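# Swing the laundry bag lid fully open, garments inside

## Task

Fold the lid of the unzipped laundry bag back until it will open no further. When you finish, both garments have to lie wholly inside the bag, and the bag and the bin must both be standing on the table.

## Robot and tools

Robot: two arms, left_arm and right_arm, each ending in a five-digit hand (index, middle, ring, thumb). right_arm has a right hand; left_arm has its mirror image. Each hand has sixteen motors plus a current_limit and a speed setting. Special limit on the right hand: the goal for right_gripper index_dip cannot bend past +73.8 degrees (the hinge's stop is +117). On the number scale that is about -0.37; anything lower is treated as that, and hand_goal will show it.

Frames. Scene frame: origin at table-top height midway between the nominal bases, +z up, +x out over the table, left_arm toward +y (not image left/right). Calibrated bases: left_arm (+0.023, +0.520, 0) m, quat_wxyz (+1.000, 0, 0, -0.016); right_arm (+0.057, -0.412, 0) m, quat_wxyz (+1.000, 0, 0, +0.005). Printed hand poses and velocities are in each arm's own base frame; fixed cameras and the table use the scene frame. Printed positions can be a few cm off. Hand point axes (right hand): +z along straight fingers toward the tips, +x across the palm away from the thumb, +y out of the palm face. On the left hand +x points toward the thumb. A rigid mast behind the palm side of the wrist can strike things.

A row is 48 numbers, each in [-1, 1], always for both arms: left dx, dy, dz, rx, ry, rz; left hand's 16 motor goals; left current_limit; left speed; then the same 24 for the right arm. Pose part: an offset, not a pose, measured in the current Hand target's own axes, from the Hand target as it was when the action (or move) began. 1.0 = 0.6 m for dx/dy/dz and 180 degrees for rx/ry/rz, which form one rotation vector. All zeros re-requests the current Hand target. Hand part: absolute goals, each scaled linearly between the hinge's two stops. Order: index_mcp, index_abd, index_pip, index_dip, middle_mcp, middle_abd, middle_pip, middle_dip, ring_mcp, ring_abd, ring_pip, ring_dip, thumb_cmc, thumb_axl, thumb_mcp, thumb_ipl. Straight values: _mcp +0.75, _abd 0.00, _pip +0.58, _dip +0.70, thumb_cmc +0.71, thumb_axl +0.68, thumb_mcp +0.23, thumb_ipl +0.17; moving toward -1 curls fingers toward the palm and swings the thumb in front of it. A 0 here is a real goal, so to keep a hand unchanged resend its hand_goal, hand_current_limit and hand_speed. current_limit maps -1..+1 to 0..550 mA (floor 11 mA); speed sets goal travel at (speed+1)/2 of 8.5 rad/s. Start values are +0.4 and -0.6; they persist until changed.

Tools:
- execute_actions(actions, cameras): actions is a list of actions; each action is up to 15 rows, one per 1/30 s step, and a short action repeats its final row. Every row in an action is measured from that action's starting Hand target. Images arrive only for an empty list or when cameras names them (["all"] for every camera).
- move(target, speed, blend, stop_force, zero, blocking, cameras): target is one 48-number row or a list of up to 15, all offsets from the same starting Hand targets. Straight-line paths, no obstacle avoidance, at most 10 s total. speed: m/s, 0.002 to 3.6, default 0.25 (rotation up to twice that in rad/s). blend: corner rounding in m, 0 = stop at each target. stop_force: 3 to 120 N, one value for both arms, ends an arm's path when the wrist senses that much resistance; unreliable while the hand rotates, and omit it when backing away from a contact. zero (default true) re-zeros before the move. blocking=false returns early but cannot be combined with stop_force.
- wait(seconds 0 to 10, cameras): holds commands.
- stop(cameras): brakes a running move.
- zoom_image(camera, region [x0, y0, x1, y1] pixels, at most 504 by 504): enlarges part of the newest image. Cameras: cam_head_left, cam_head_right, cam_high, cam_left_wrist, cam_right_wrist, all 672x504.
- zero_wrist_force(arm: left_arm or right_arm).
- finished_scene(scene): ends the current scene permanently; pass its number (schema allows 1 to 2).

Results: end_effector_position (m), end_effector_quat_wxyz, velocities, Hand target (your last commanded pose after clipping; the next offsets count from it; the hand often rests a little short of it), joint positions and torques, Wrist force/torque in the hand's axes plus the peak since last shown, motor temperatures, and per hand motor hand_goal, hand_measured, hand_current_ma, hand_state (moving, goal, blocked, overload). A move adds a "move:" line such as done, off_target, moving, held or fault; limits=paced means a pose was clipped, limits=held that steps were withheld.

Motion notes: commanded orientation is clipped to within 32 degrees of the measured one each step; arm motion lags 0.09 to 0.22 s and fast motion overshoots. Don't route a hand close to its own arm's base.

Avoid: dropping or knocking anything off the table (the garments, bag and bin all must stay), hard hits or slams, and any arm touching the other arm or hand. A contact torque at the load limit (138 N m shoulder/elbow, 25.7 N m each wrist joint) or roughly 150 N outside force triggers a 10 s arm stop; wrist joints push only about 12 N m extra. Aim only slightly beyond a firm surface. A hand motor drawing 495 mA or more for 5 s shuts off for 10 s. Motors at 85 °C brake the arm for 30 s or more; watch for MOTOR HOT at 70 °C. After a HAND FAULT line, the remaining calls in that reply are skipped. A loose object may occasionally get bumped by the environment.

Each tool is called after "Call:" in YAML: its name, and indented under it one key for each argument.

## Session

Call:
execute_actions:
  actions: []

Call:
zoom_image:
  camera: "cam_head_left"
  region: [290, 200, 450, 360]

Call:
zoom_image:
  camera: "cam_high"
  region: [180, 160, 340, 320]

Scene clock: 0.00 s.
left_arm: end_effector_position=(+0.7526, -0.1140, +0.2838) hand_goal=(+0.754, +0.000, +0.576, +0.696, +0.754, +0.000, +0.576, +0.696, +0.754, +0.000, +0.576, +0.696, +0.714, +0.678, +0.226, +0.168) hand_measured=(+0.754, +0.000, +0.576, +0.696, +0.754, +0.000, +0.576, +0.696, +0.754, +0.000, +0.576, +0.696, +0.714, +0.678, +0.226, +0.168) hand_current_ma=(+0, +0, +0, +0, +0, +0, +0, +0, +0, +0, +0, +0, +0, +0, +0, +0) hand_state=(goal, goal, goal, goal, goal, goal, goal, goal, goal, goal, goal, goal, goal, goal, goal, goal) hand_current_limit=0.40 hand_speed=-0.60 end_effector_quat_wxyz=(+0.304, -0.257, +0.917, +0.022) | right_arm: end_effector_position=(+0.1343, +0.5054, +0.1845) hand_goal=(+0.754, +0.000, +0.576, +0.696, +0.754, +0.000, +0.576, +0.696, +0.754, +0.000, +0.576, +0.696, +0.714, +0.678, +0.226, +0.168) hand_measured=(+0.754, +0.000, +0.576, +0.696, +0.754, +0.000, +0.576, +0.696, +0.754, +0.000, +0.576, +0.696, +0.714, +0.678, +0.226, +0.168) hand_current_ma=(+0, +0, +0, +0, +0, +0, +0, +0, +0, +0, +0, +0, +0, +0, +0, +0) hand_state=(goal, goal, goal, goal, goal, goal, goal, goal, goal, goal, goal, goal, goal, goal, goal, goal) hand_current_limit=0.40 hand_speed=-0.60 end_effector_quat_wxyz=(+0.106, -0.375, +0.921, -0.019)
Joint positions: left_arm=[3.014 -2.164 -1.169 -0.814 1.838 -2.168] | right_arm=[0.962 -1.631 2.131 -2.229 -1.717 -1.393]
Joint velocities: within noise
Joint torques (N m): no reading
Motor temperatures (°C): left_arm=[29 26 27 36 32 34] | right_arm=[26 31 23 32 35 35]
Wrist force (N): no reading
Wrist torque (N m): no reading
Wrist force, peak (N): no reading
Hand target: left_arm +0.7526, -0.1140, +0.2838; +0.304, -0.257, +0.917, +0.022 | right_arm +0.1343, +0.5054, +0.1845; +0.106, -0.375, +0.921, -0.019

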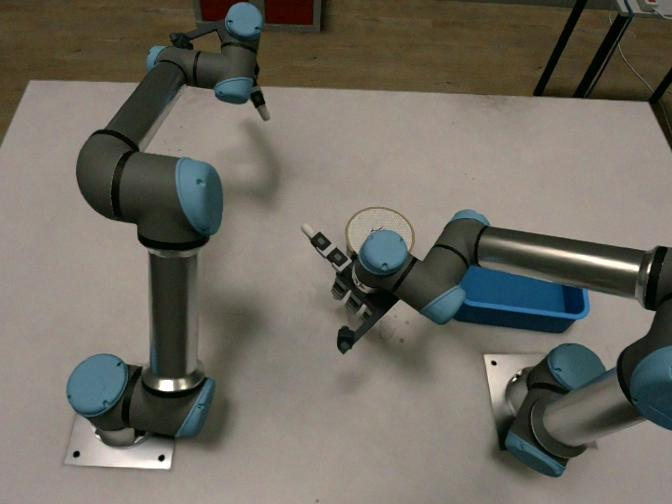

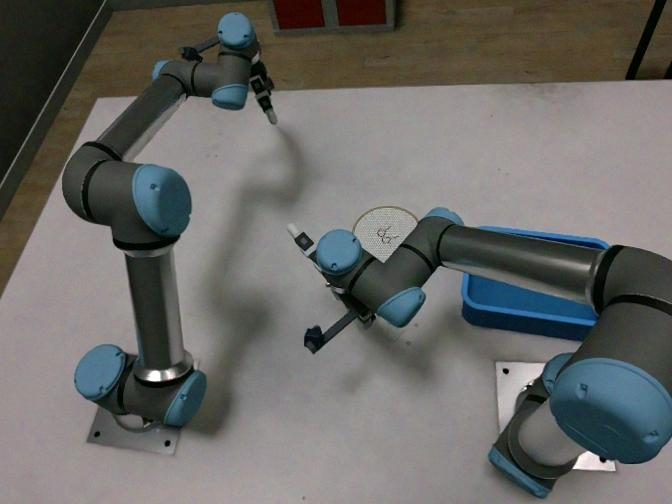

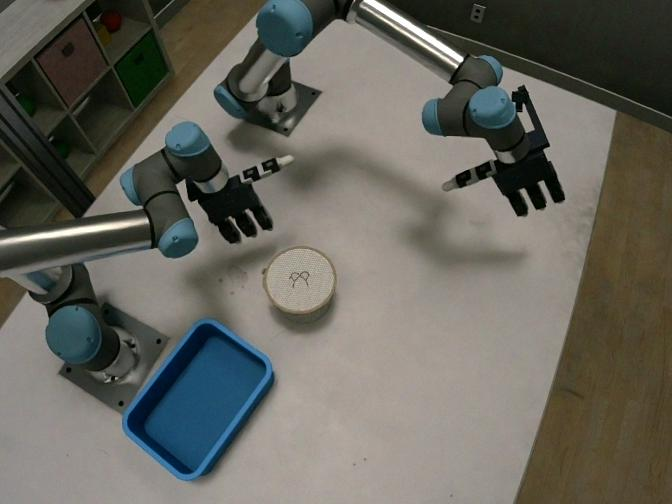

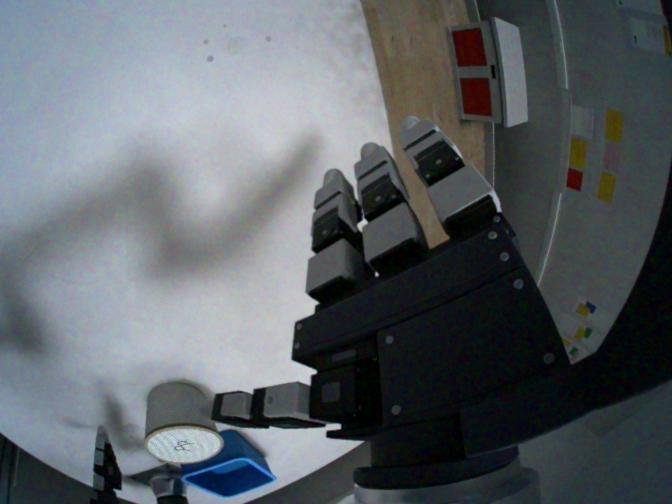

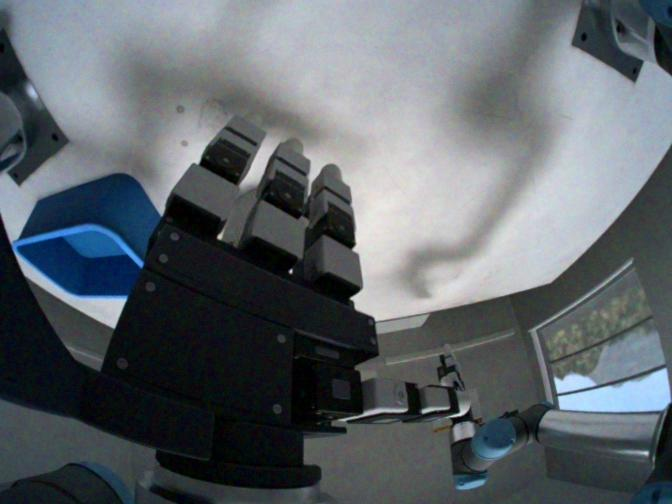

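Scaled by 3.150.

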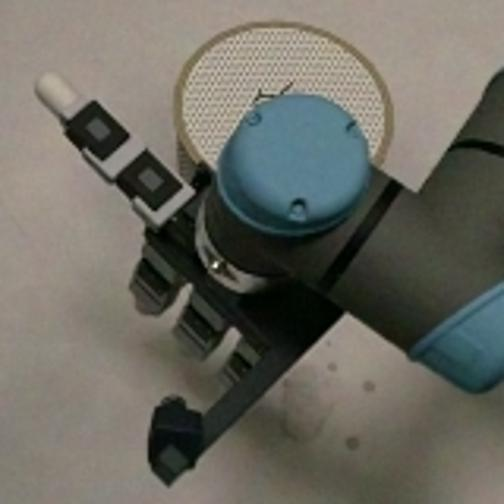

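Scaled by 3.150.

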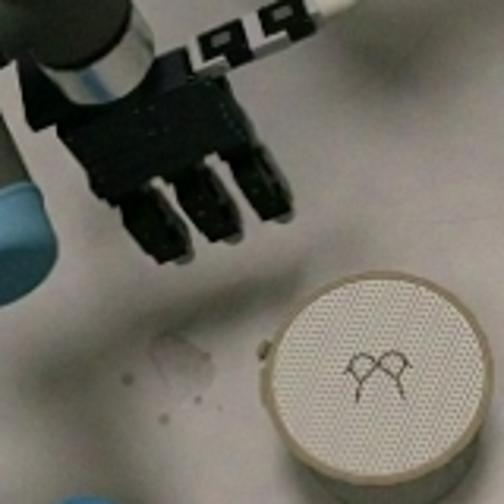

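Call:
move:
  target:
    - [0.1,-0.03,-0.15,-0.0588,0.0155,-0.17,0.754,0,0.139,-0.319,0.754,0,0.139,-0.319,0.754,0,0.139,-0.319,0.714,0.678,0.226,0.168,0.4,-0.6,0.01,-0.09,-0.264,0,0,0,0.754,0,0.576,0.696,0.754,0,0.576,0.696,0.754,0,0.576,0.696,0.714,0.678,0.226,0.168,0.4,-0.6]
    - [0.325,-0.111,-0.21,-0.1175,0.031,-0.34,0.754,0,0.139,-0.319,0.754,0,0.139,-0.319,0.754,0,0.139,-0.319,0.714,0.678,0.226,0.168,0.4,-0.6,0.171,-0.808,-0.235,0,0,0,0.754,0,0.576,0.696,0.754,0,0.576,0.696,0.754,0,0.576,0.696,0.714,0.678,0.226,0.168,0.4,-0.6]
    - [0.65,-0.2216,-0.281,-0.235,0.062,-0.68,0.754,0,0.139,-0.319,0.754,0,0.139,-0.319,0.754,0,0.139,-0.319,0.714,0.678,0.226,0.168,0.4,-0.6,0.171,-0.808,-0.235,0,0,0,0.754,0,0.576,0.696,0.754,0,0.576,0.696,0.754,0,0.576,0.696,0.714,0.678,0.226,0.168,0.4,-0.6]
  speed: 0.4
  blend: [0.05,0.04,0]
  cameras: ["cam_left_wrist","cam_head_left","cam_high"]

Call:
zoom_image:
  camera: "cam_head_left"
  region: [310, 170, 450, 310]

Scene clock: 38.90 s.
left_arm: end_effector_position=(+0.7267, -0.1339, +0.2974) hand_goal=(+0.754, +0.000, +0.140, -0.318, +0.754, +0.000, +0.140, -0.318, +0.754, +0.000, +0.140, -0.318, +0.714, +0.678, +0.226, +0.168) hand_measured=(+0.752, +0.000, +0.144, -0.316, +0.752, +0.000, +0.144, -0.314, +0.752, +0.000, +0.144, -0.314, +0.714, +0.678, +0.224, +0.168) hand_current_ma=(+0, +0, +0, +0, +0, +0, +0, +0, +0, +0, +0, +0, +0, +0, +0, +0) hand_state=(goal, goal, goal, goal, goal, goal, goal, goal, goal, goal, goal, goal, goal, goal, goal, goal) hand_current_limit=0.40 hand_speed=-0.60 end_effector_quat_wxyz=(+0.292, -0.343, +0.893, +0.020) | right_arm: end_effector_position=(+0.1343, +0.4770, +0.2751) hand_goal=(+0.754, +0.000, +0.576, +0.696, +0.754, +0.000, +0.576, +0.696, +0.754, +0.000, +0.576, +0.696, +0.714, +0.678, +0.226, +0.168) hand_measured=(+0.754, +0.000, +0.576, +0.696, +0.754, +0.000, +0.576, +0.696, +0.754, +0.000, +0.576, +0.696, +0.714, +0.678, +0.224, +0.168) hand_current_ma=(+0, +0, +0, +0, +0, +0, +0, +0, +0, +0, +0, +0, +0, +0, -1, +0) hand_state=(goal, goal, goal, goal, goal, goal, goal, goal, goal, goal, goal, goal, goal, goal, goal, goal) hand_current_limit=0.40 hand_speed=-0.60 end_effector_quat_wxyz=(+0.106, -0.375, +0.921, -0.019)
Joint positions: left_arm=[2.988 -2.143 -1.138 -0.92 1.887 -2.375] | right_arm=[0.921 -1.789 2.017 -1.963 -1.71 -1.434]
Joint torques (N m): left_arm=[11.6 38.7 16.2 1.62 -1.89 -1.64] | right_arm=[10.36 -17.42 -30.43 -0.44 -0.47 1.96]
Wrist force (N): left_arm=[0.1 -0.1 0.3] | right_arm=[0.0 -0.1 0.4]
Wrist torque (N m): left_arm=[0.00 -0.03 -0.02] | right_arm=[-0.05 0.00 0.00]
Wrist force, peak (N): left_arm=[1.1 -2.0 -5.7] | right_arm=[-0.1 0.5 1.8]
Hand target: left_arm +0.7267, -0.1339, +0.2974; +0.291, -0.343, +0.893, +0.020 (not the last commanded pose) | right_arm +0.1342, +0.4770, +0.2752; +0.106, -0.375, +0.921, -0.019 (not the last commanded pose)
Off the commanded pose: left_arm 0.416 m, 120 deg | right_arm 0.468 m, 0 deg.
move: held (left_arm; a check stopped the path), off_target (right_arm; braked when a check withheld steps of left_arm); path passed 0 of 3 targets; limits=held
pose unreachable (left arm): on one or more control steps of this call, first in action 0 (counted from 0), this arm could not follow its commanded pose, so it was not sent that pose on those steps. It may still have moved: this result reports where it is.
cause: moving toward the commanded pose would bring two parts of the arm too close to each other (joints 4 (wrist 1) to 6 (wrist 3) lie between them).
Images, in order (width x height): cam_head_left 672x504, cam_high 672x504, cam_left_wrist 672x504.

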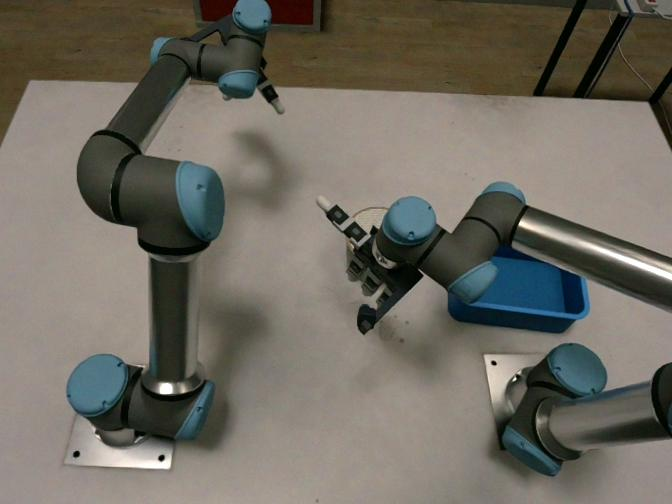

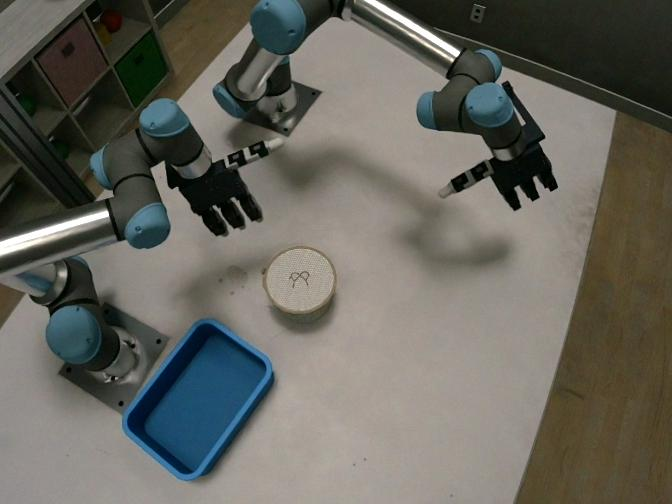

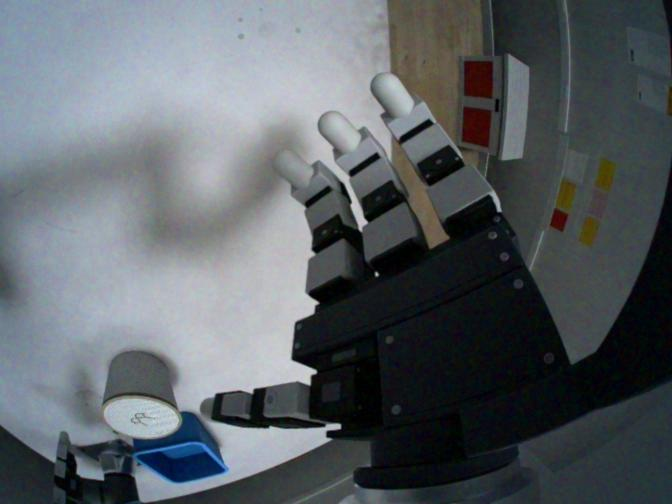

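Scaled by 3.600.

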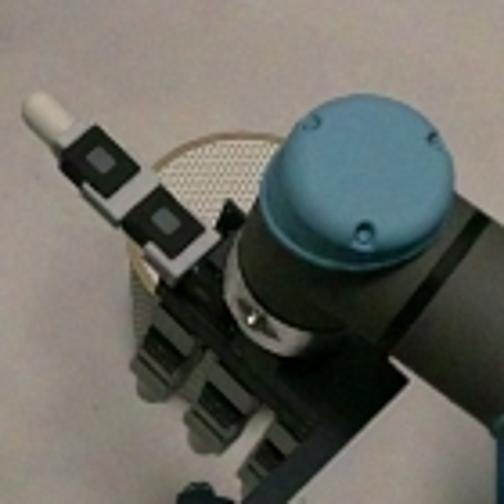

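Call:
move:
  target:
    - [0.073,-0.02,-0.103,-0.0554,0.18,0,0.754,0,0.139,-0.319,0.754,0,0.139,-0.319,0.754,0,0.139,-0.319,0.714,0.678,0.226,0.168,0.4,-0.6,0,-0.039,-0.132,0,0,0,0.754,0,0.576,0.696,0.754,0,0.576,0.696,0.754,0,0.576,0.696,0.714,0.678,0.226,0.168,0.4,-0.6]
    - [0.305,-0.051,-0.146,-0.0554,0.18,0,0.754,0,0.139,-0.319,0.754,0,0.139,-0.319,0.754,0,0.139,-0.319,0.714,0.678,0.226,0.168,0.4,-0.6,0.165,-0.758,-0.086,0,0,0,0.754,0,0.576,0.696,0.754,0,0.576,0.696,0.754,0,0.576,0.696,0.714,0.678,0.226,0.168,0.4,-0.6]
    - [0.647,-0.0895,-0.234,-0.218,0.0566,-0.6265,0.754,0,0.139,-0.319,0.754,0,0.139,-0.319,0.754,0,0.139,-0.319,0.714,0.678,0.226,0.168,0.4,-0.6,0.165,-0.758,-0.086,0,0,0,0.754,0,0.576,0.696,0.754,0,0.576,0.696,0.754,0,0.576,0.696,0.714,0.678,0.226,0.168,0.4,-0.6]
  speed: 0.4
  blend: [0.03,0.04,0]
  cameras: ["cam_left_wrist","cam_head_left","cam_high"]

Call:
zoom_image:
  camera: "cam_head_left"
  region: [310, 170, 450, 310]

Scene clock: 64.03 s.
left_arm: end_effector_position=(+0.4582, -0.4414, +0.2153) hand_goal=(+0.754, +0.000, +0.140, -0.318, +0.754, +0.000, +0.140, -0.318, +0.754, +0.000, +0.140, -0.318, +0.714, +0.678, +0.226, +0.168) hand_measured=(+0.752, +0.000, +0.144, -0.316, +0.752, +0.000, +0.144, -0.314, +0.752, +0.000, +0.144, -0.314, +0.714, +0.678, +0.224, +0.168) hand_current_ma=(+0, +0, +0, +0, +0, +0, +0, +0, +0, +0, +0, +0, +0, +0, +0, +0) hand_state=(goal, goal, goal, goal, goal, goal, goal, goal, goal, goal, goal, goal, goal, goal, goal, goal) hand_current_limit=0.40 hand_speed=-0.60 end_effector_quat_wxyz=(+0.000, +0.983, -0.184, +0.000) end_effector_velocity=(+0.001, +0.000, +0.000) end_effector_angular_velocity=(+0.000, +0.000, +0.007) | right_arm: end_effector_position=(+0.3667, +0.0794, +0.3595) hand_goal=(+0.754, +0.000, +0.576, +0.696, +0.754, +0.000, +0.576, +0.696, +0.754, +0.000, +0.576, +0.696, +0.714, +0.678, +0.226, +0.168) hand_measured=(+0.752, +0.000, +0.576, +0.696, +0.752, +0.000, +0.576, +0.696, +0.752, +0.000, +0.576, +0.696, +0.714, +0.678, +0.224, +0.168) hand_current_ma=(+0, +0, +0, +0, -1, +0, +0, +0, -1, +0, +0, +0, +0, +0, -1, +0) hand_state=(goal, goal, goal, goal, goal, goal, goal, goal, goal, goal, goal, goal, goal, goal, goal, goal) hand_current_limit=0.40 hand_speed=-0.60 end_effector_quat_wxyz=(+0.106, -0.375, +0.921, -0.019)
Joint positions: left_arm=[2.723 -1.812 -1.668 -1.233 1.57 -4.761] | right_arm=[-0.399 -1.942 1.908 -1.714 -1.449 -2.732]
Joint velocities: left_arm=[0 0 0 0 0 -0.007] | right_arm=[within noise]
Joint torques (N m): left_arm=[11.27 23.74 18.29 1.6 1.88 -1.74] | right_arm=[-11.65 2.69 -31.52 -0.37 0.53 -1.79]
Wrist force (N): left_arm=[0.4 0.1 -0.2] | right_arm=[0.0 0.1 0.1]
Wrist torque (N m): left_arm=[-0.02 0.10 0.09] | right_arm=[0.00 0.01 -0.05]
Wrist force, peak (N): left_arm=[1.6 -0.5 0.1] | right_arm=[0.4 -2.9 0.6]
Hand target: left_arm +0.4583, -0.4413, +0.2152; +0.000, +0.983, -0.184, +0.000 | right_arm +0.3667, +0.0794, +0.3595; +0.106, -0.375, +0.921, -0.019
Off the commanded pose: left_arm 0.000 m, 0 deg | right_arm 0.000 m, 0 deg.
move: done
Images, in order (width x height): cam_head_left 672x504, cam_high 672x504, cam_left_wrist 672x504.

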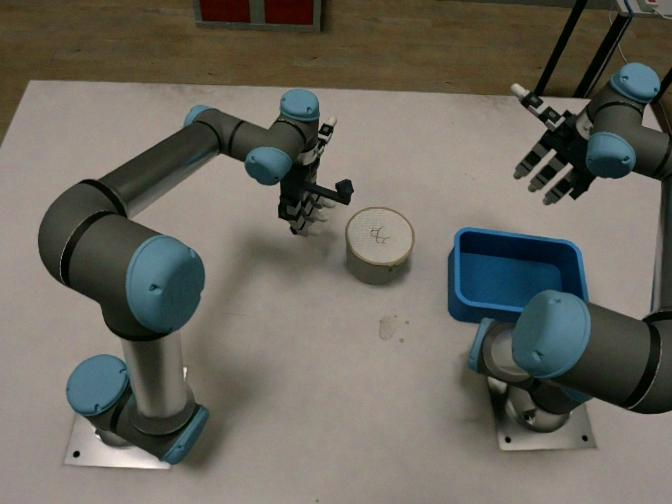

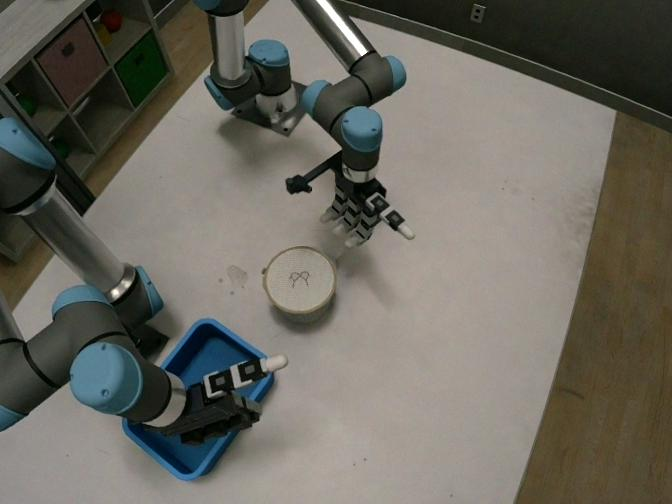

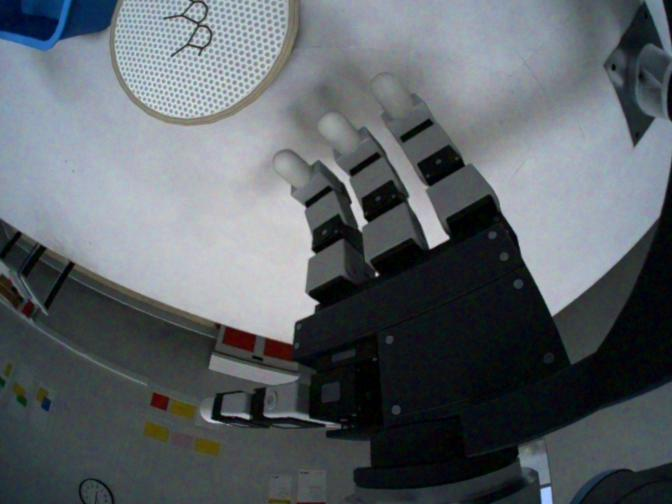

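Scaled by 3.600.

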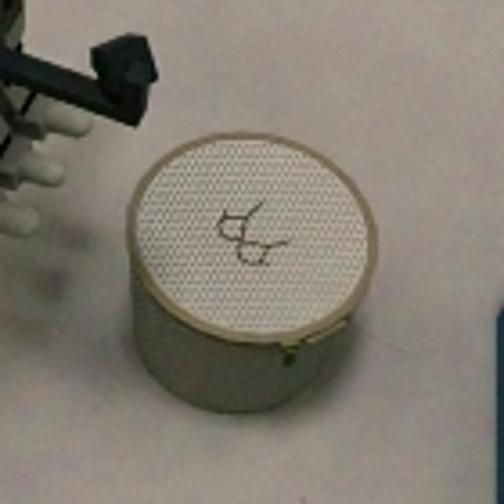

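Call:
move:
  target:
    - [0.012,0,0.108,0,0,0,0.754,0,0.139,-0.319,0.754,0,0.139,-0.319,0.754,0,0.139,-0.319,0.714,0.678,0.226,0.168,0.4,-0.6,0,0,0,0,0,0,0.754,0,0.576,0.696,0.754,0,0.576,0.696,0.754,0,0.576,0.696,0.714,0.678,0.226,0.168,0.4,-0.6]
    - [0.012,0.097,0.108,0,0,0,0.754,0,0.139,-0.319,0.754,0,0.139,-0.319,0.754,0,0.139,-0.319,0.714,0.678,0.226,0.168,0.4,-0.6,0,0,0,0,0,0,0.754,0,0.576,0.696,0.754,0,0.576,0.696,0.754,0,0.576,0.696,0.714,0.678,0.226,0.168,0.4,-0.6]
  speed: [0.15,0.05]
  cameras: ["cam_left_wrist","cam_head_left"]

Call:
zoom_image:
  camera: "cam_head_left"
  region: [290, 170, 450, 310]

Scene clock: 87.23 s.
left_arm: end_effector_position=(+0.4438, -0.4983, +0.1503) hand_goal=(+0.754, +0.000, +0.140, -0.318, +0.754, +0.000, +0.140, -0.318, +0.754, +0.000, +0.140, -0.318, +0.714, +0.678, +0.226, +0.168) hand_measured=(+0.752, +0.000, +0.144, -0.316, +0.752, +0.000, +0.144, -0.316, +0.752, +0.000, +0.144, -0.314, +0.714, +0.678, +0.224, +0.168) hand_current_ma=(+0, +0, +0, +0, +0, +0, +0, +0, +0, +0, +0, +0, +0, +0, +0, +0) hand_state=(goal, goal, goal, goal, goal, goal, goal, goal, goal, goal, goal, goal, goal, goal, goal, goal) hand_current_limit=0.40 hand_speed=-0.60 end_effector_quat_wxyz=(+0.000, +0.983, -0.184, -0.001) | right_arm: end_effector_position=(+0.3667, +0.0794, +0.3595) hand_goal=(+0.754, +0.000, +0.576, +0.696, +0.754, +0.000, +0.576, +0.696, +0.754, +0.000, +0.576, +0.696, +0.714, +0.678, +0.226, +0.168) hand_measured=(+0.752, +0.000, +0.576, +0.696, +0.752, +0.000, +0.576, +0.696, +0.752, +0.000, +0.576, +0.696, +0.714, +0.678, +0.224, +0.168) hand_current_ma=(+0, +0, +0, +0, -1, +0, +0, +0, -1, +0, +0, +0, +0, +0, -1, +0) hand_state=(goal, goal, goal, goal, goal, goal, goal, goal, goal, goal, goal, goal, goal, goal, goal, goal) hand_current_limit=0.40 hand_speed=-0.60 end_effector_quat_wxyz=(+0.106, -0.375, +0.921, -0.019)
Joint positions: left_arm=[2.625 -1.93 -1.69 -1.094 1.57 -4.859] | right_arm=[-0.399 -1.942 1.908 -1.714 -1.449 -2.732]
Joint torques (N m): left_arm=[13.17 49.7 14.58 3.51 -1.71 1.43] | right_arm=[-11.59 2.79 -31.71 -0.64 0.4 -1.69]
Wrist force (N): left_arm=[1.2 -1.1 -0.4] | right_arm=[-0.1 0.1 0.1]
Wrist torque (N m): left_arm=[-0.12 -0.02 0.14] | right_arm=[-0.01 0.02 -0.06]
Wrist force, peak (N): left_arm=[1.3 -0.2 1.7] | right_arm=[-0.4 0.2 0.2]
Hand target: left_arm +0.4439, -0.4982, +0.1504; +0.000, +0.983, -0.184, +0.000 | right_arm +0.3667, +0.0794, +0.3595; +0.106, -0.375, +0.921, -0.019
Off the commanded pose: left_arm 0.000 m, 0 deg | right_arm 0.000 m, 0 deg.
move: done
Images, in order (width x height): cam_head_left 672x504, cam_left_wrist 672x504.

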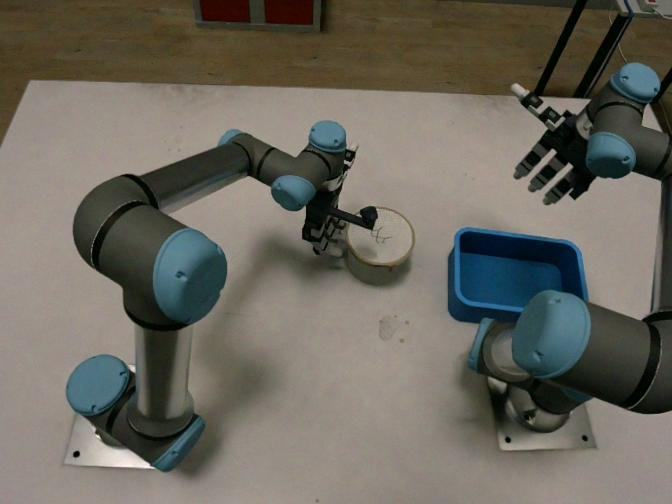

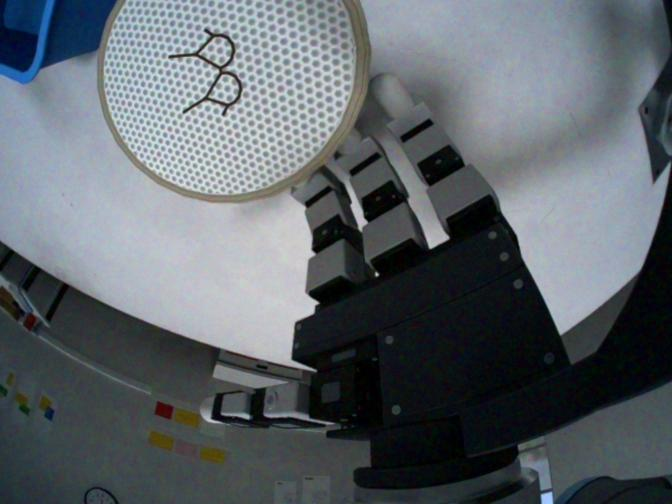

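Scaled by 3.150.

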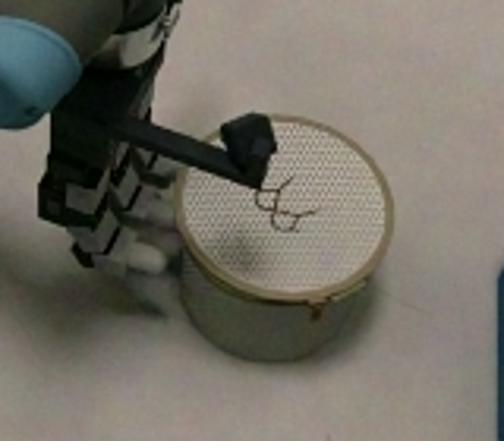

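Call:
move:
  target:
    - [0,0.0133,0,0,0,0,0.754,0,0.139,-0.319,0.754,0,0.139,-0.319,0.754,0,0.139,-0.319,0.714,0.678,0.226,0.168,0.4,-0.6,0,0,0,0,0,0,0.754,0,0.576,0.696,0.754,0,0.576,0.696,0.754,0,0.576,0.696,0.714,0.678,0.226,0.168,0.4,-0.6]
    - [0,0.018,-0.083,0,0,0,0.754,0,0.139,-0.319,0.754,0,0.139,-0.319,0.754,0,0.139,-0.319,0.714,0.678,0.226,0.168,0.4,-0.6,0,0,0,0,0,0,0.754,0,0.576,0.696,0.754,0,0.576,0.696,0.754,0,0.576,0.696,0.714,0.678,0.226,0.168,0.4,-0.6]
    - [-0.037,0.07,-0.195,0,0,0,0.754,0,0.139,-0.319,0.754,0,0.139,-0.319,0.754,0,0.139,-0.319,0.714,0.678,0.226,0.168,0.4,-0.6,0,0,0,0,0,0,0.754,0,0.576,0.696,0.754,0,0.576,0.696,0.754,0,0.576,0.696,0.714,0.678,0.226,0.168,0.4,-0.6]
  speed: [0.04,0.05,0.07]
  blend: [0.002,0.01,0]
  cameras: ["cam_left_wrist","cam_head_left"]

Scene clock: 96.00 s.
left_arm: end_effector_position=(+0.4081, -0.5294, +0.2676) hand_goal=(+0.754, +0.000, +0.140, -0.318, +0.754, +0.000, +0.140, -0.318, +0.754, +0.000, +0.140, -0.318, +0.714, +0.678, +0.226, +0.168) hand_measured=(+0.754, +0.000, +0.144, -0.316, +0.754, +0.000, +0.142, -0.316, +0.752, +0.000, +0.144, -0.314, +0.714, +0.678, +0.224, +0.168) hand_current_ma=(+0, +0, +0, +0, +0, +0, +0, +0, +0, +0, +0, +0, +0, +0, +0, +0) hand_state=(goal, goal, goal, goal, goal, goal, goal, goal, goal, goal, goal, goal, goal, goal, goal, goal) hand_current_limit=0.40 hand_speed=-0.60 end_effector_quat_wxyz=(+0.000, +0.983, -0.184, +0.000) | right_arm: end_effector_position=(+0.3667, +0.0794, +0.3595) hand_goal=(+0.754, +0.000, +0.576, +0.696, +0.754, +0.000, +0.576, +0.696, +0.754, +0.000, +0.576, +0.696, +0.714, +0.678, +0.226, +0.168) hand_measured=(+0.752, +0.000, +0.576, +0.696, +0.752, +0.000, +0.576, +0.696, +0.752, +0.000, +0.576, +0.696, +0.714, +0.678, +0.224, +0.168) hand_current_ma=(+0, +0, +0, +0, -1, +0, +0, +0, -1, +0, +0, +0, +0, +0, -1, +0) hand_state=(goal, goal, goal, goal, goal, goal, goal, goal, goal, goal, goal, goal, goal, goal, goal, goal) hand_current_limit=0.40 hand_speed=-0.60 end_effector_quat_wxyz=(+0.106, -0.375, +0.921, -0.019)
Joint positions: left_arm=[2.549 -1.83 -1.507 -1.376 1.57 -4.935] | right_arm=[-0.399 -1.942 1.908 -1.714 -1.449 -2.732]
Joint torques (N m): left_arm=[13.56 24.21 16.54 3.71 -1.02 1.96] | right_arm=[-11.66 3.21 -31.52 -0.99 0.47 -1.51]
Wrist force (N): left_arm=[0.7 0.1 -0.1] | right_arm=[-0.1 0.0 0.0]
Wrist torque (N m): left_arm=[-0.02 0.07 0.14] | right_arm=[0.00 0.02 -0.05]
Wrist force, peak (N): left_arm=[1.1 -1.7 -0.2] | right_arm=[-0.4 0.1 0.3]
Hand target: left_arm +0.4082, -0.5293, +0.2675; +0.000, +0.983, -0.184, +0.000 | right_arm +0.3667, +0.0794, +0.3595; +0.106, -0.375, +0.921, -0.019
Off the commanded pose: left_arm 0.000 m, 0 deg | right_arm 0.000 m, 0 deg.
move: done
Images, in order (width x height): cam_head_left 672x504, cam_left_wrist 672x504.

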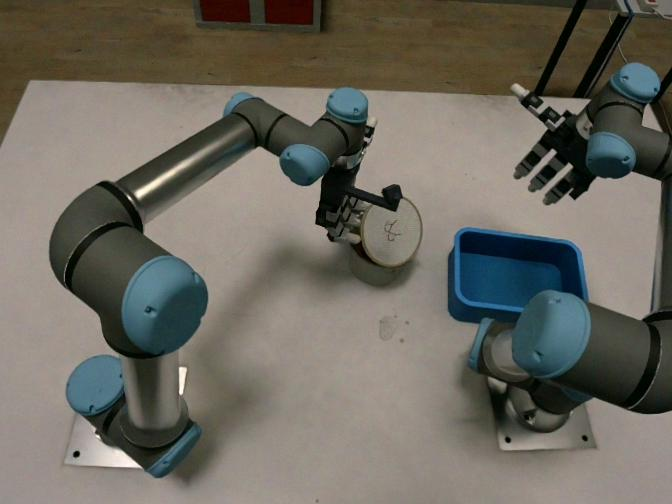

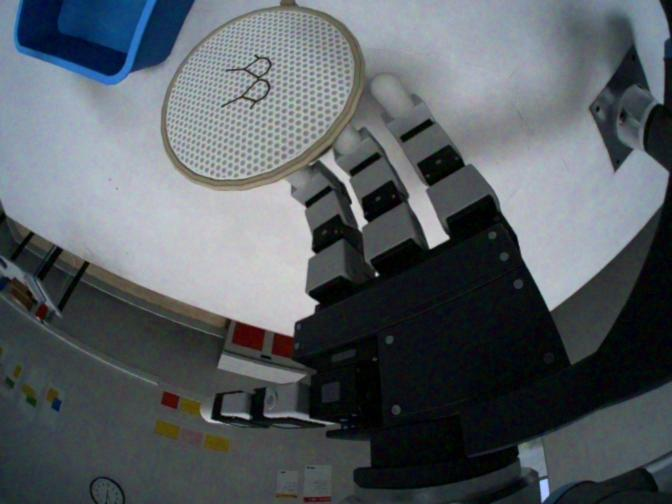

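Call:
move:
  target:
    - [-0.046,0.0635,-0.023,0,0,0,0.754,0,0.139,-0.319,0.754,0,0.139,-0.319,0.754,0,0.139,-0.319,0.714,0.678,0.226,0.168,0.4,-0.6,0,0,0,0,0,0,0.754,0,0.576,0.696,0.754,0,0.576,0.696,0.754,0,0.576,0.696,0.714,0.678,0.226,0.168,0.4,-0.6]
    - [-0.089,0.122,-0.047,0,0,0,0.754,0,0.139,-0.319,0.754,0,0.139,-0.319,0.754,0,0.139,-0.319,0.714,0.678,0.226,0.168,0.4,-0.6,0,0,0,0,0,0,0.754,0,0.576,0.696,0.754,0,0.576,0.696,0.754,0,0.576,0.696,0.714,0.678,0.226,0.168,0.4,-0.6]
  speed: 0.07
  blend: [0.01,0]
  cameras: ["cam_left_wrist","cam_head_left"]

Scene clock: 103.13 s.
left_arm: end_effector_position=(+0.3319, -0.5783, +0.2960) hand_goal=(+0.754, +0.000, +0.140, -0.318, +0.754, +0.000, +0.140, -0.318, +0.754, +0.000, +0.140, -0.318, +0.714, +0.678, +0.226, +0.168) hand_measured=(+0.754, +0.000, +0.144, -0.316, +0.754, +0.000, +0.142, -0.316, +0.752, +0.000, +0.144, -0.314, +0.714, +0.678, +0.224, +0.168) hand_current_ma=(+0, +0, +0, +0, +0, +0, +0, +0, +0, +0, +0, +0, +0, +0, +0, +0) hand_state=(goal, goal, goal, goal, goal, goal, goal, goal, goal, goal, goal, goal, goal, goal, goal, goal) hand_current_limit=0.40 hand_speed=-0.60 end_effector_quat_wxyz=(+0.000, +0.983, -0.184, +0.000) | right_arm: end_effector_position=(+0.3667, +0.0794, +0.3595) hand_goal=(+0.754, +0.000, +0.576, +0.696, +0.754, +0.000, +0.576, +0.696, +0.754, +0.000, +0.576, +0.696, +0.714, +0.678, +0.226, +0.168) hand_measured=(+0.752, +0.000, +0.576, +0.696, +0.752, +0.000, +0.576, +0.696, +0.752, +0.000, +0.576, +0.696, +0.714, +0.678, +0.224, +0.168) hand_current_ma=(+0, +0, +0, +0, -1, +0, +0, +0, -1, +0, +0, +0, +0, +0, -1, +0) hand_state=(goal, goal, goal, goal, goal, goal, goal, goal, goal, goal, goal, goal, goal, goal, goal, goal) hand_current_limit=0.40 hand_speed=-0.60 end_effector_quat_wxyz=(+0.106, -0.375, +0.921, -0.019)
Joint positions: left_arm=[2.404 -1.795 -1.478 -1.44 1.57 -5.081] | right_arm=[-0.399 -1.942 1.908 -1.714 -1.449 -2.732]
Joint torques (N m): left_arm=[13.24 25.32 16.99 3.86 -1.06 1.82] | right_arm=[-11.15 2.75 -31.24 -1.36 0.5 -1.5]
Wrist force (N): left_arm=[0.8 0.2 0.1] | right_arm=[-0.1 0.2 0.2]
Wrist torque (N m): left_arm=[-0.01 0.07 0.10] | right_arm=[0.00 0.01 -0.05]
Wrist force, peak (N): left_arm=[1.3 -1.0 -0.3] | right_arm=[-0.2 0.1 0.5]
Hand target: left_arm +0.3320, -0.5783, +0.2958; +0.000, +0.983, -0.184, +0.000 | right_arm +0.3667, +0.0794, +0.3595; +0.106, -0.375, +0.921, -0.019
Off the commanded pose: left_arm 0.000 m, 0 deg | right_arm 0.000 m, 0 deg.
move: done
Images, in order (width x height): cam_head_left 672x504, cam_left_wrist 672x504.

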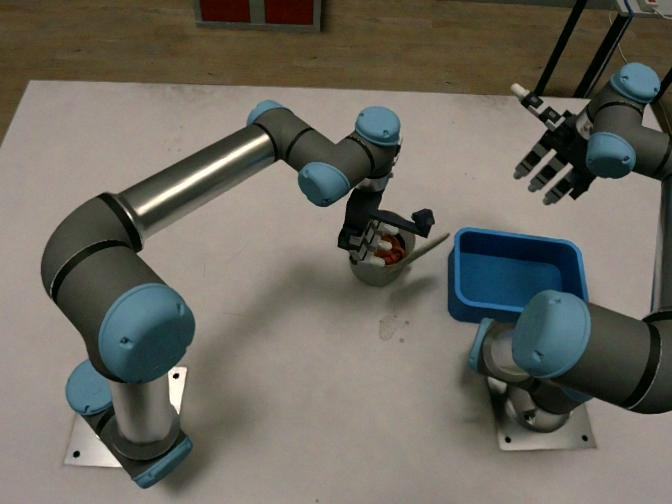

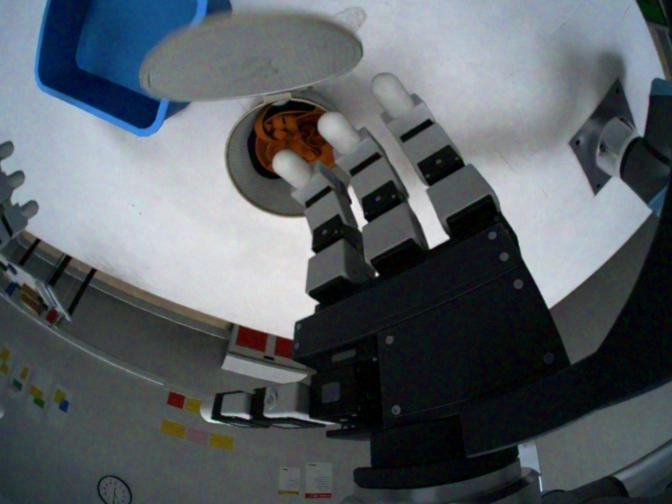

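Call:
move:
  target: [0,-0.22,-0.1,0,0,0,0.754,0,0.139,-0.319,0.754,0,0.139,-0.319,0.754,0,0.139,-0.319,0.714,0.678,0.226,0.168,0.4,-0.6,0,0,0,0,0,0,0.754,0,0.576,0.696,0.754,0,0.576,0.696,0.754,0,0.576,0.696,0.714,0.678,0.226,0.168,0.4,-0.6]
  speed: 0.15
  cameras: ["cam_head_left","cam_high"]

Call:
zoom_image:
  camera: "cam_head_left"
  region: [320, 200, 480, 360]

Call:
zoom_image:
  camera: "cam_high"
  region: [180, 220, 340, 380]

Scene clock: 109.67 s.
left_arm: end_effector_position=(+0.3797, -0.4552, +0.3558) hand_goal=(+0.754, +0.000, +0.140, -0.318, +0.754, +0.000, +0.140, -0.318, +0.754, +0.000, +0.140, -0.318, +0.714, +0.678, +0.226, +0.168) hand_measured=(+0.754, +0.000, +0.144, -0.316, +0.754, +0.000, +0.142, -0.316, +0.752, +0.000, +0.144, -0.314, +0.714, +0.678, +0.224, +0.168) hand_current_ma=(+0, +0, +0, +0, +0, +0, +0, +0, +0, +0, +0, +0, +0, +0, +0, +0) hand_state=(goal, goal, goal, goal, goal, goal, goal, goal, goal, goal, goal, goal, goal, goal, goal, goal) hand_current_limit=0.40 hand_speed=-0.60 end_effector_quat_wxyz=(+0.000, +0.983, -0.184, +0.000) | right_arm: end_effector_position=(+0.3667, +0.0794, +0.3595) hand_goal=(+0.754, +0.000, +0.576, +0.696, +0.754, +0.000, +0.576, +0.696, +0.754, +0.000, +0.576, +0.696, +0.714, +0.678, +0.226, +0.168) hand_measured=(+0.752, +0.000, +0.576, +0.696, +0.752, +0.000, +0.576, +0.696, +0.752, +0.000, +0.576, +0.696, +0.714, +0.678, +0.224, +0.168) hand_current_ma=(+0, +0, +0, +0, -1, +0, +0, +0, -1, +0, +0, +0, +0, +0, -1, +0) hand_state=(goal, goal, goal, goal, goal, goal, goal, goal, goal, goal, goal, goal, goal, goal, goal, goal) hand_current_limit=0.40 hand_speed=-0.60 end_effector_quat_wxyz=(+0.106, -0.375, +0.921, -0.019)
Joint positions: left_arm=[2.637 -1.634 -1.511 -1.568 1.57 -4.848] | right_arm=[-0.399 -1.942 1.908 -1.714 -1.449 -2.732]
Joint torques (N m): left_arm=[1.49 22.81 15.63 2.61 -2.13 0.57] | right_arm=[-11.51 2.97 -31.15 -1.53 0.51 -1.48]
Wrist force (N): left_arm=[1.0 -0.3 0.0] | right_arm=[-0.2 0.0 0.2]
Wrist torque (N m): left_arm=[-0.09 0.02 0.21] | right_arm=[-0.02 0.02 -0.07]
Wrist force, peak (N): left_arm=[0.9 -2.2 -0.7] | right_arm=[-0.4 -0.1 0.3]
Hand target: left_arm +0.3797, -0.4552, +0.3557; +0.000, +0.983, -0.184, +0.000 | right_arm +0.3667, +0.0794, +0.3595; +0.106, -0.375, +0.921, -0.019
Off the commanded pose: left_arm 0.000 m, 0 deg | right_arm 0.000 m, 0 deg.
move: done
Images, in order (width x height): cam_head_left 672x504, cam_high 672x504.

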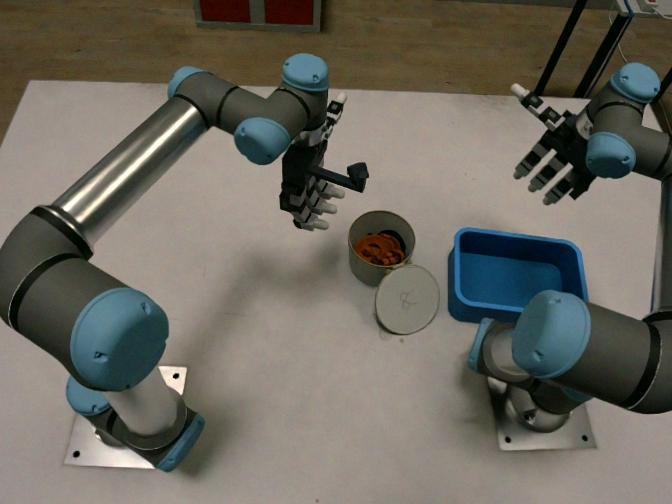

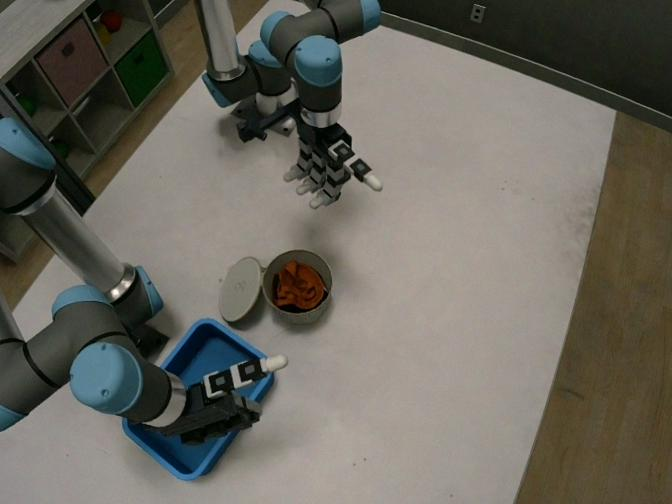

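Scaled by 3.150.

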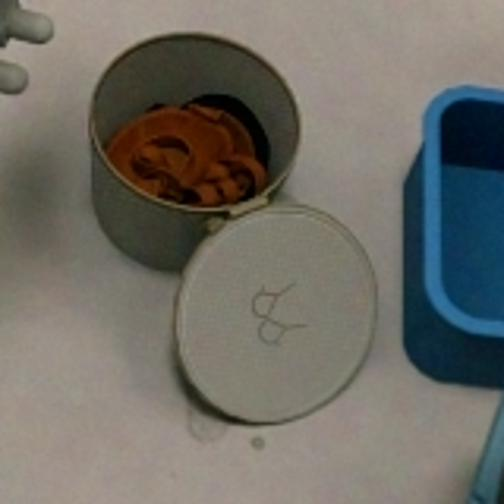

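Scaled by 3.150.

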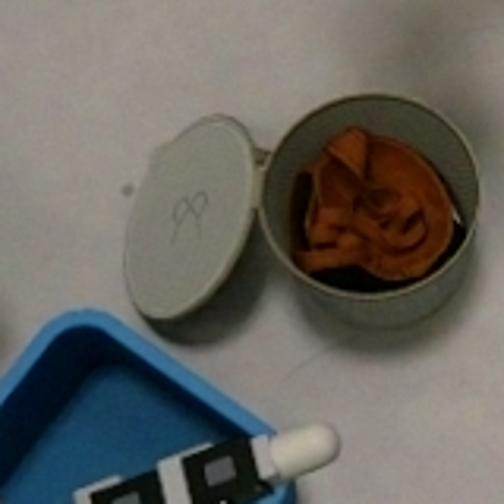

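Call:
wait:
  seconds: 1
  cameras: ["cam_head_left"]

Call:
zoom_image:
  camera: "cam_head_left"
  region: [320, 200, 480, 360]

Scene clock: 113.13 s.
left_arm: end_effector_position=(+0.3797, -0.4552, +0.3557) hand_goal=(+0.754, +0.000, +0.140, -0.318, +0.754, +0.000, +0.140, -0.318, +0.754, +0.000, +0.140, -0.318, +0.714, +0.678, +0.226, +0.168) hand_measured=(+0.754, +0.000, +0.144, -0.316, +0.754, +0.000, +0.142, -0.316, +0.752, +0.000, +0.144, -0.314, +0.714, +0.678, +0.224, +0.168) hand_current_ma=(+0, +0, +0, +0, +0, +0, +0, +0, +0, +0, +0, +0, +0, +0, +0, +0) hand_state=(goal, goal, goal, goal, goal, goal, goal, goal, goal, goal, goal, goal, goal, goal, goal, goal) hand_current_limit=0.40 hand_speed=-0.60 end_effector_quat_wxyz=(+0.000, +0.983, -0.184, +0.000) | right_arm: end_effector_position=(+0.3667, +0.0794, +0.3595) hand_goal=(+0.754, +0.000, +0.576, +0.696, +0.754, +0.000, +0.576, +0.696, +0.754, +0.000, +0.576, +0.696, +0.714, +0.678, +0.226, +0.168) hand_measured=(+0.752, +0.000, +0.576, +0.696, +0.752, +0.000, +0.576, +0.696, +0.752, +0.000, +0.576, +0.696, +0.714, +0.678, +0.224, +0.168) hand_current_ma=(+0, +0, +0, +0, -1, +0, +0, +0, -1, +0, +0, +0, +0, +0, -1, +0) hand_state=(goal, goal, goal, goal, goal, goal, goal, goal, goal, goal, goal, goal, goal, goal, goal, goal) hand_current_limit=0.40 hand_speed=-0.60 end_effector_quat_wxyz=(+0.106, -0.375, +0.921, -0.019)
Joint positions: left_arm=[2.637 -1.634 -1.511 -1.568 1.57 -4.848] | right_arm=[-0.399 -1.942 1.908 -1.714 -1.449 -2.732]
Joint torques (N m): left_arm=[10.95 17.08 16.55 1.29 -2.38 1.84] | right_arm=[-11.76 3.4 -30.79 -1.77 0.44 -1.31]
Wrist force (N): left_arm=[1.1 -0.2 0.3] | right_arm=[0.1 0.1 0.3]
Wrist torque (N m): left_arm=[-0.10 0.00 0.20] | right_arm=[-0.02 -0.01 -0.04]
Wrist force, peak (N): left_arm=[1.2 -0.4 0.3] | right_arm=[-0.4 -0.1 0.3]
Hand target: left_arm +0.3797, -0.4552, +0.3557; +0.000, +0.983, -0.184, +0.000 | right_arm +0.3667, +0.0794, +0.3595; +0.106, -0.375, +0.921, -0.019
Off the commanded pose: left_arm 0.000 m, 0 deg | right_arm 0.000 m, 0 deg.
wait: 1.00 s; at rest from the start
Images, in order (width x height): cam_head_left 672x504.

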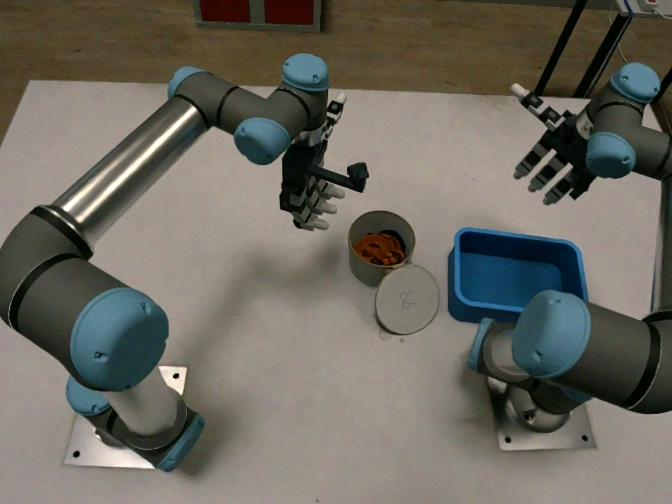

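Scaled by 3.150.

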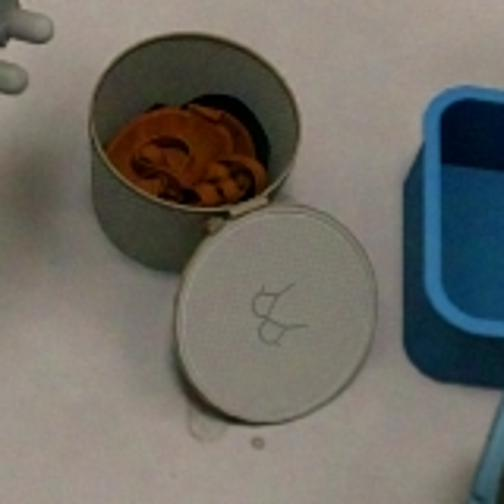

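Stationary and fully open.

Call:
finished_scene:
  scene: 2

The scene is finished: the task was done.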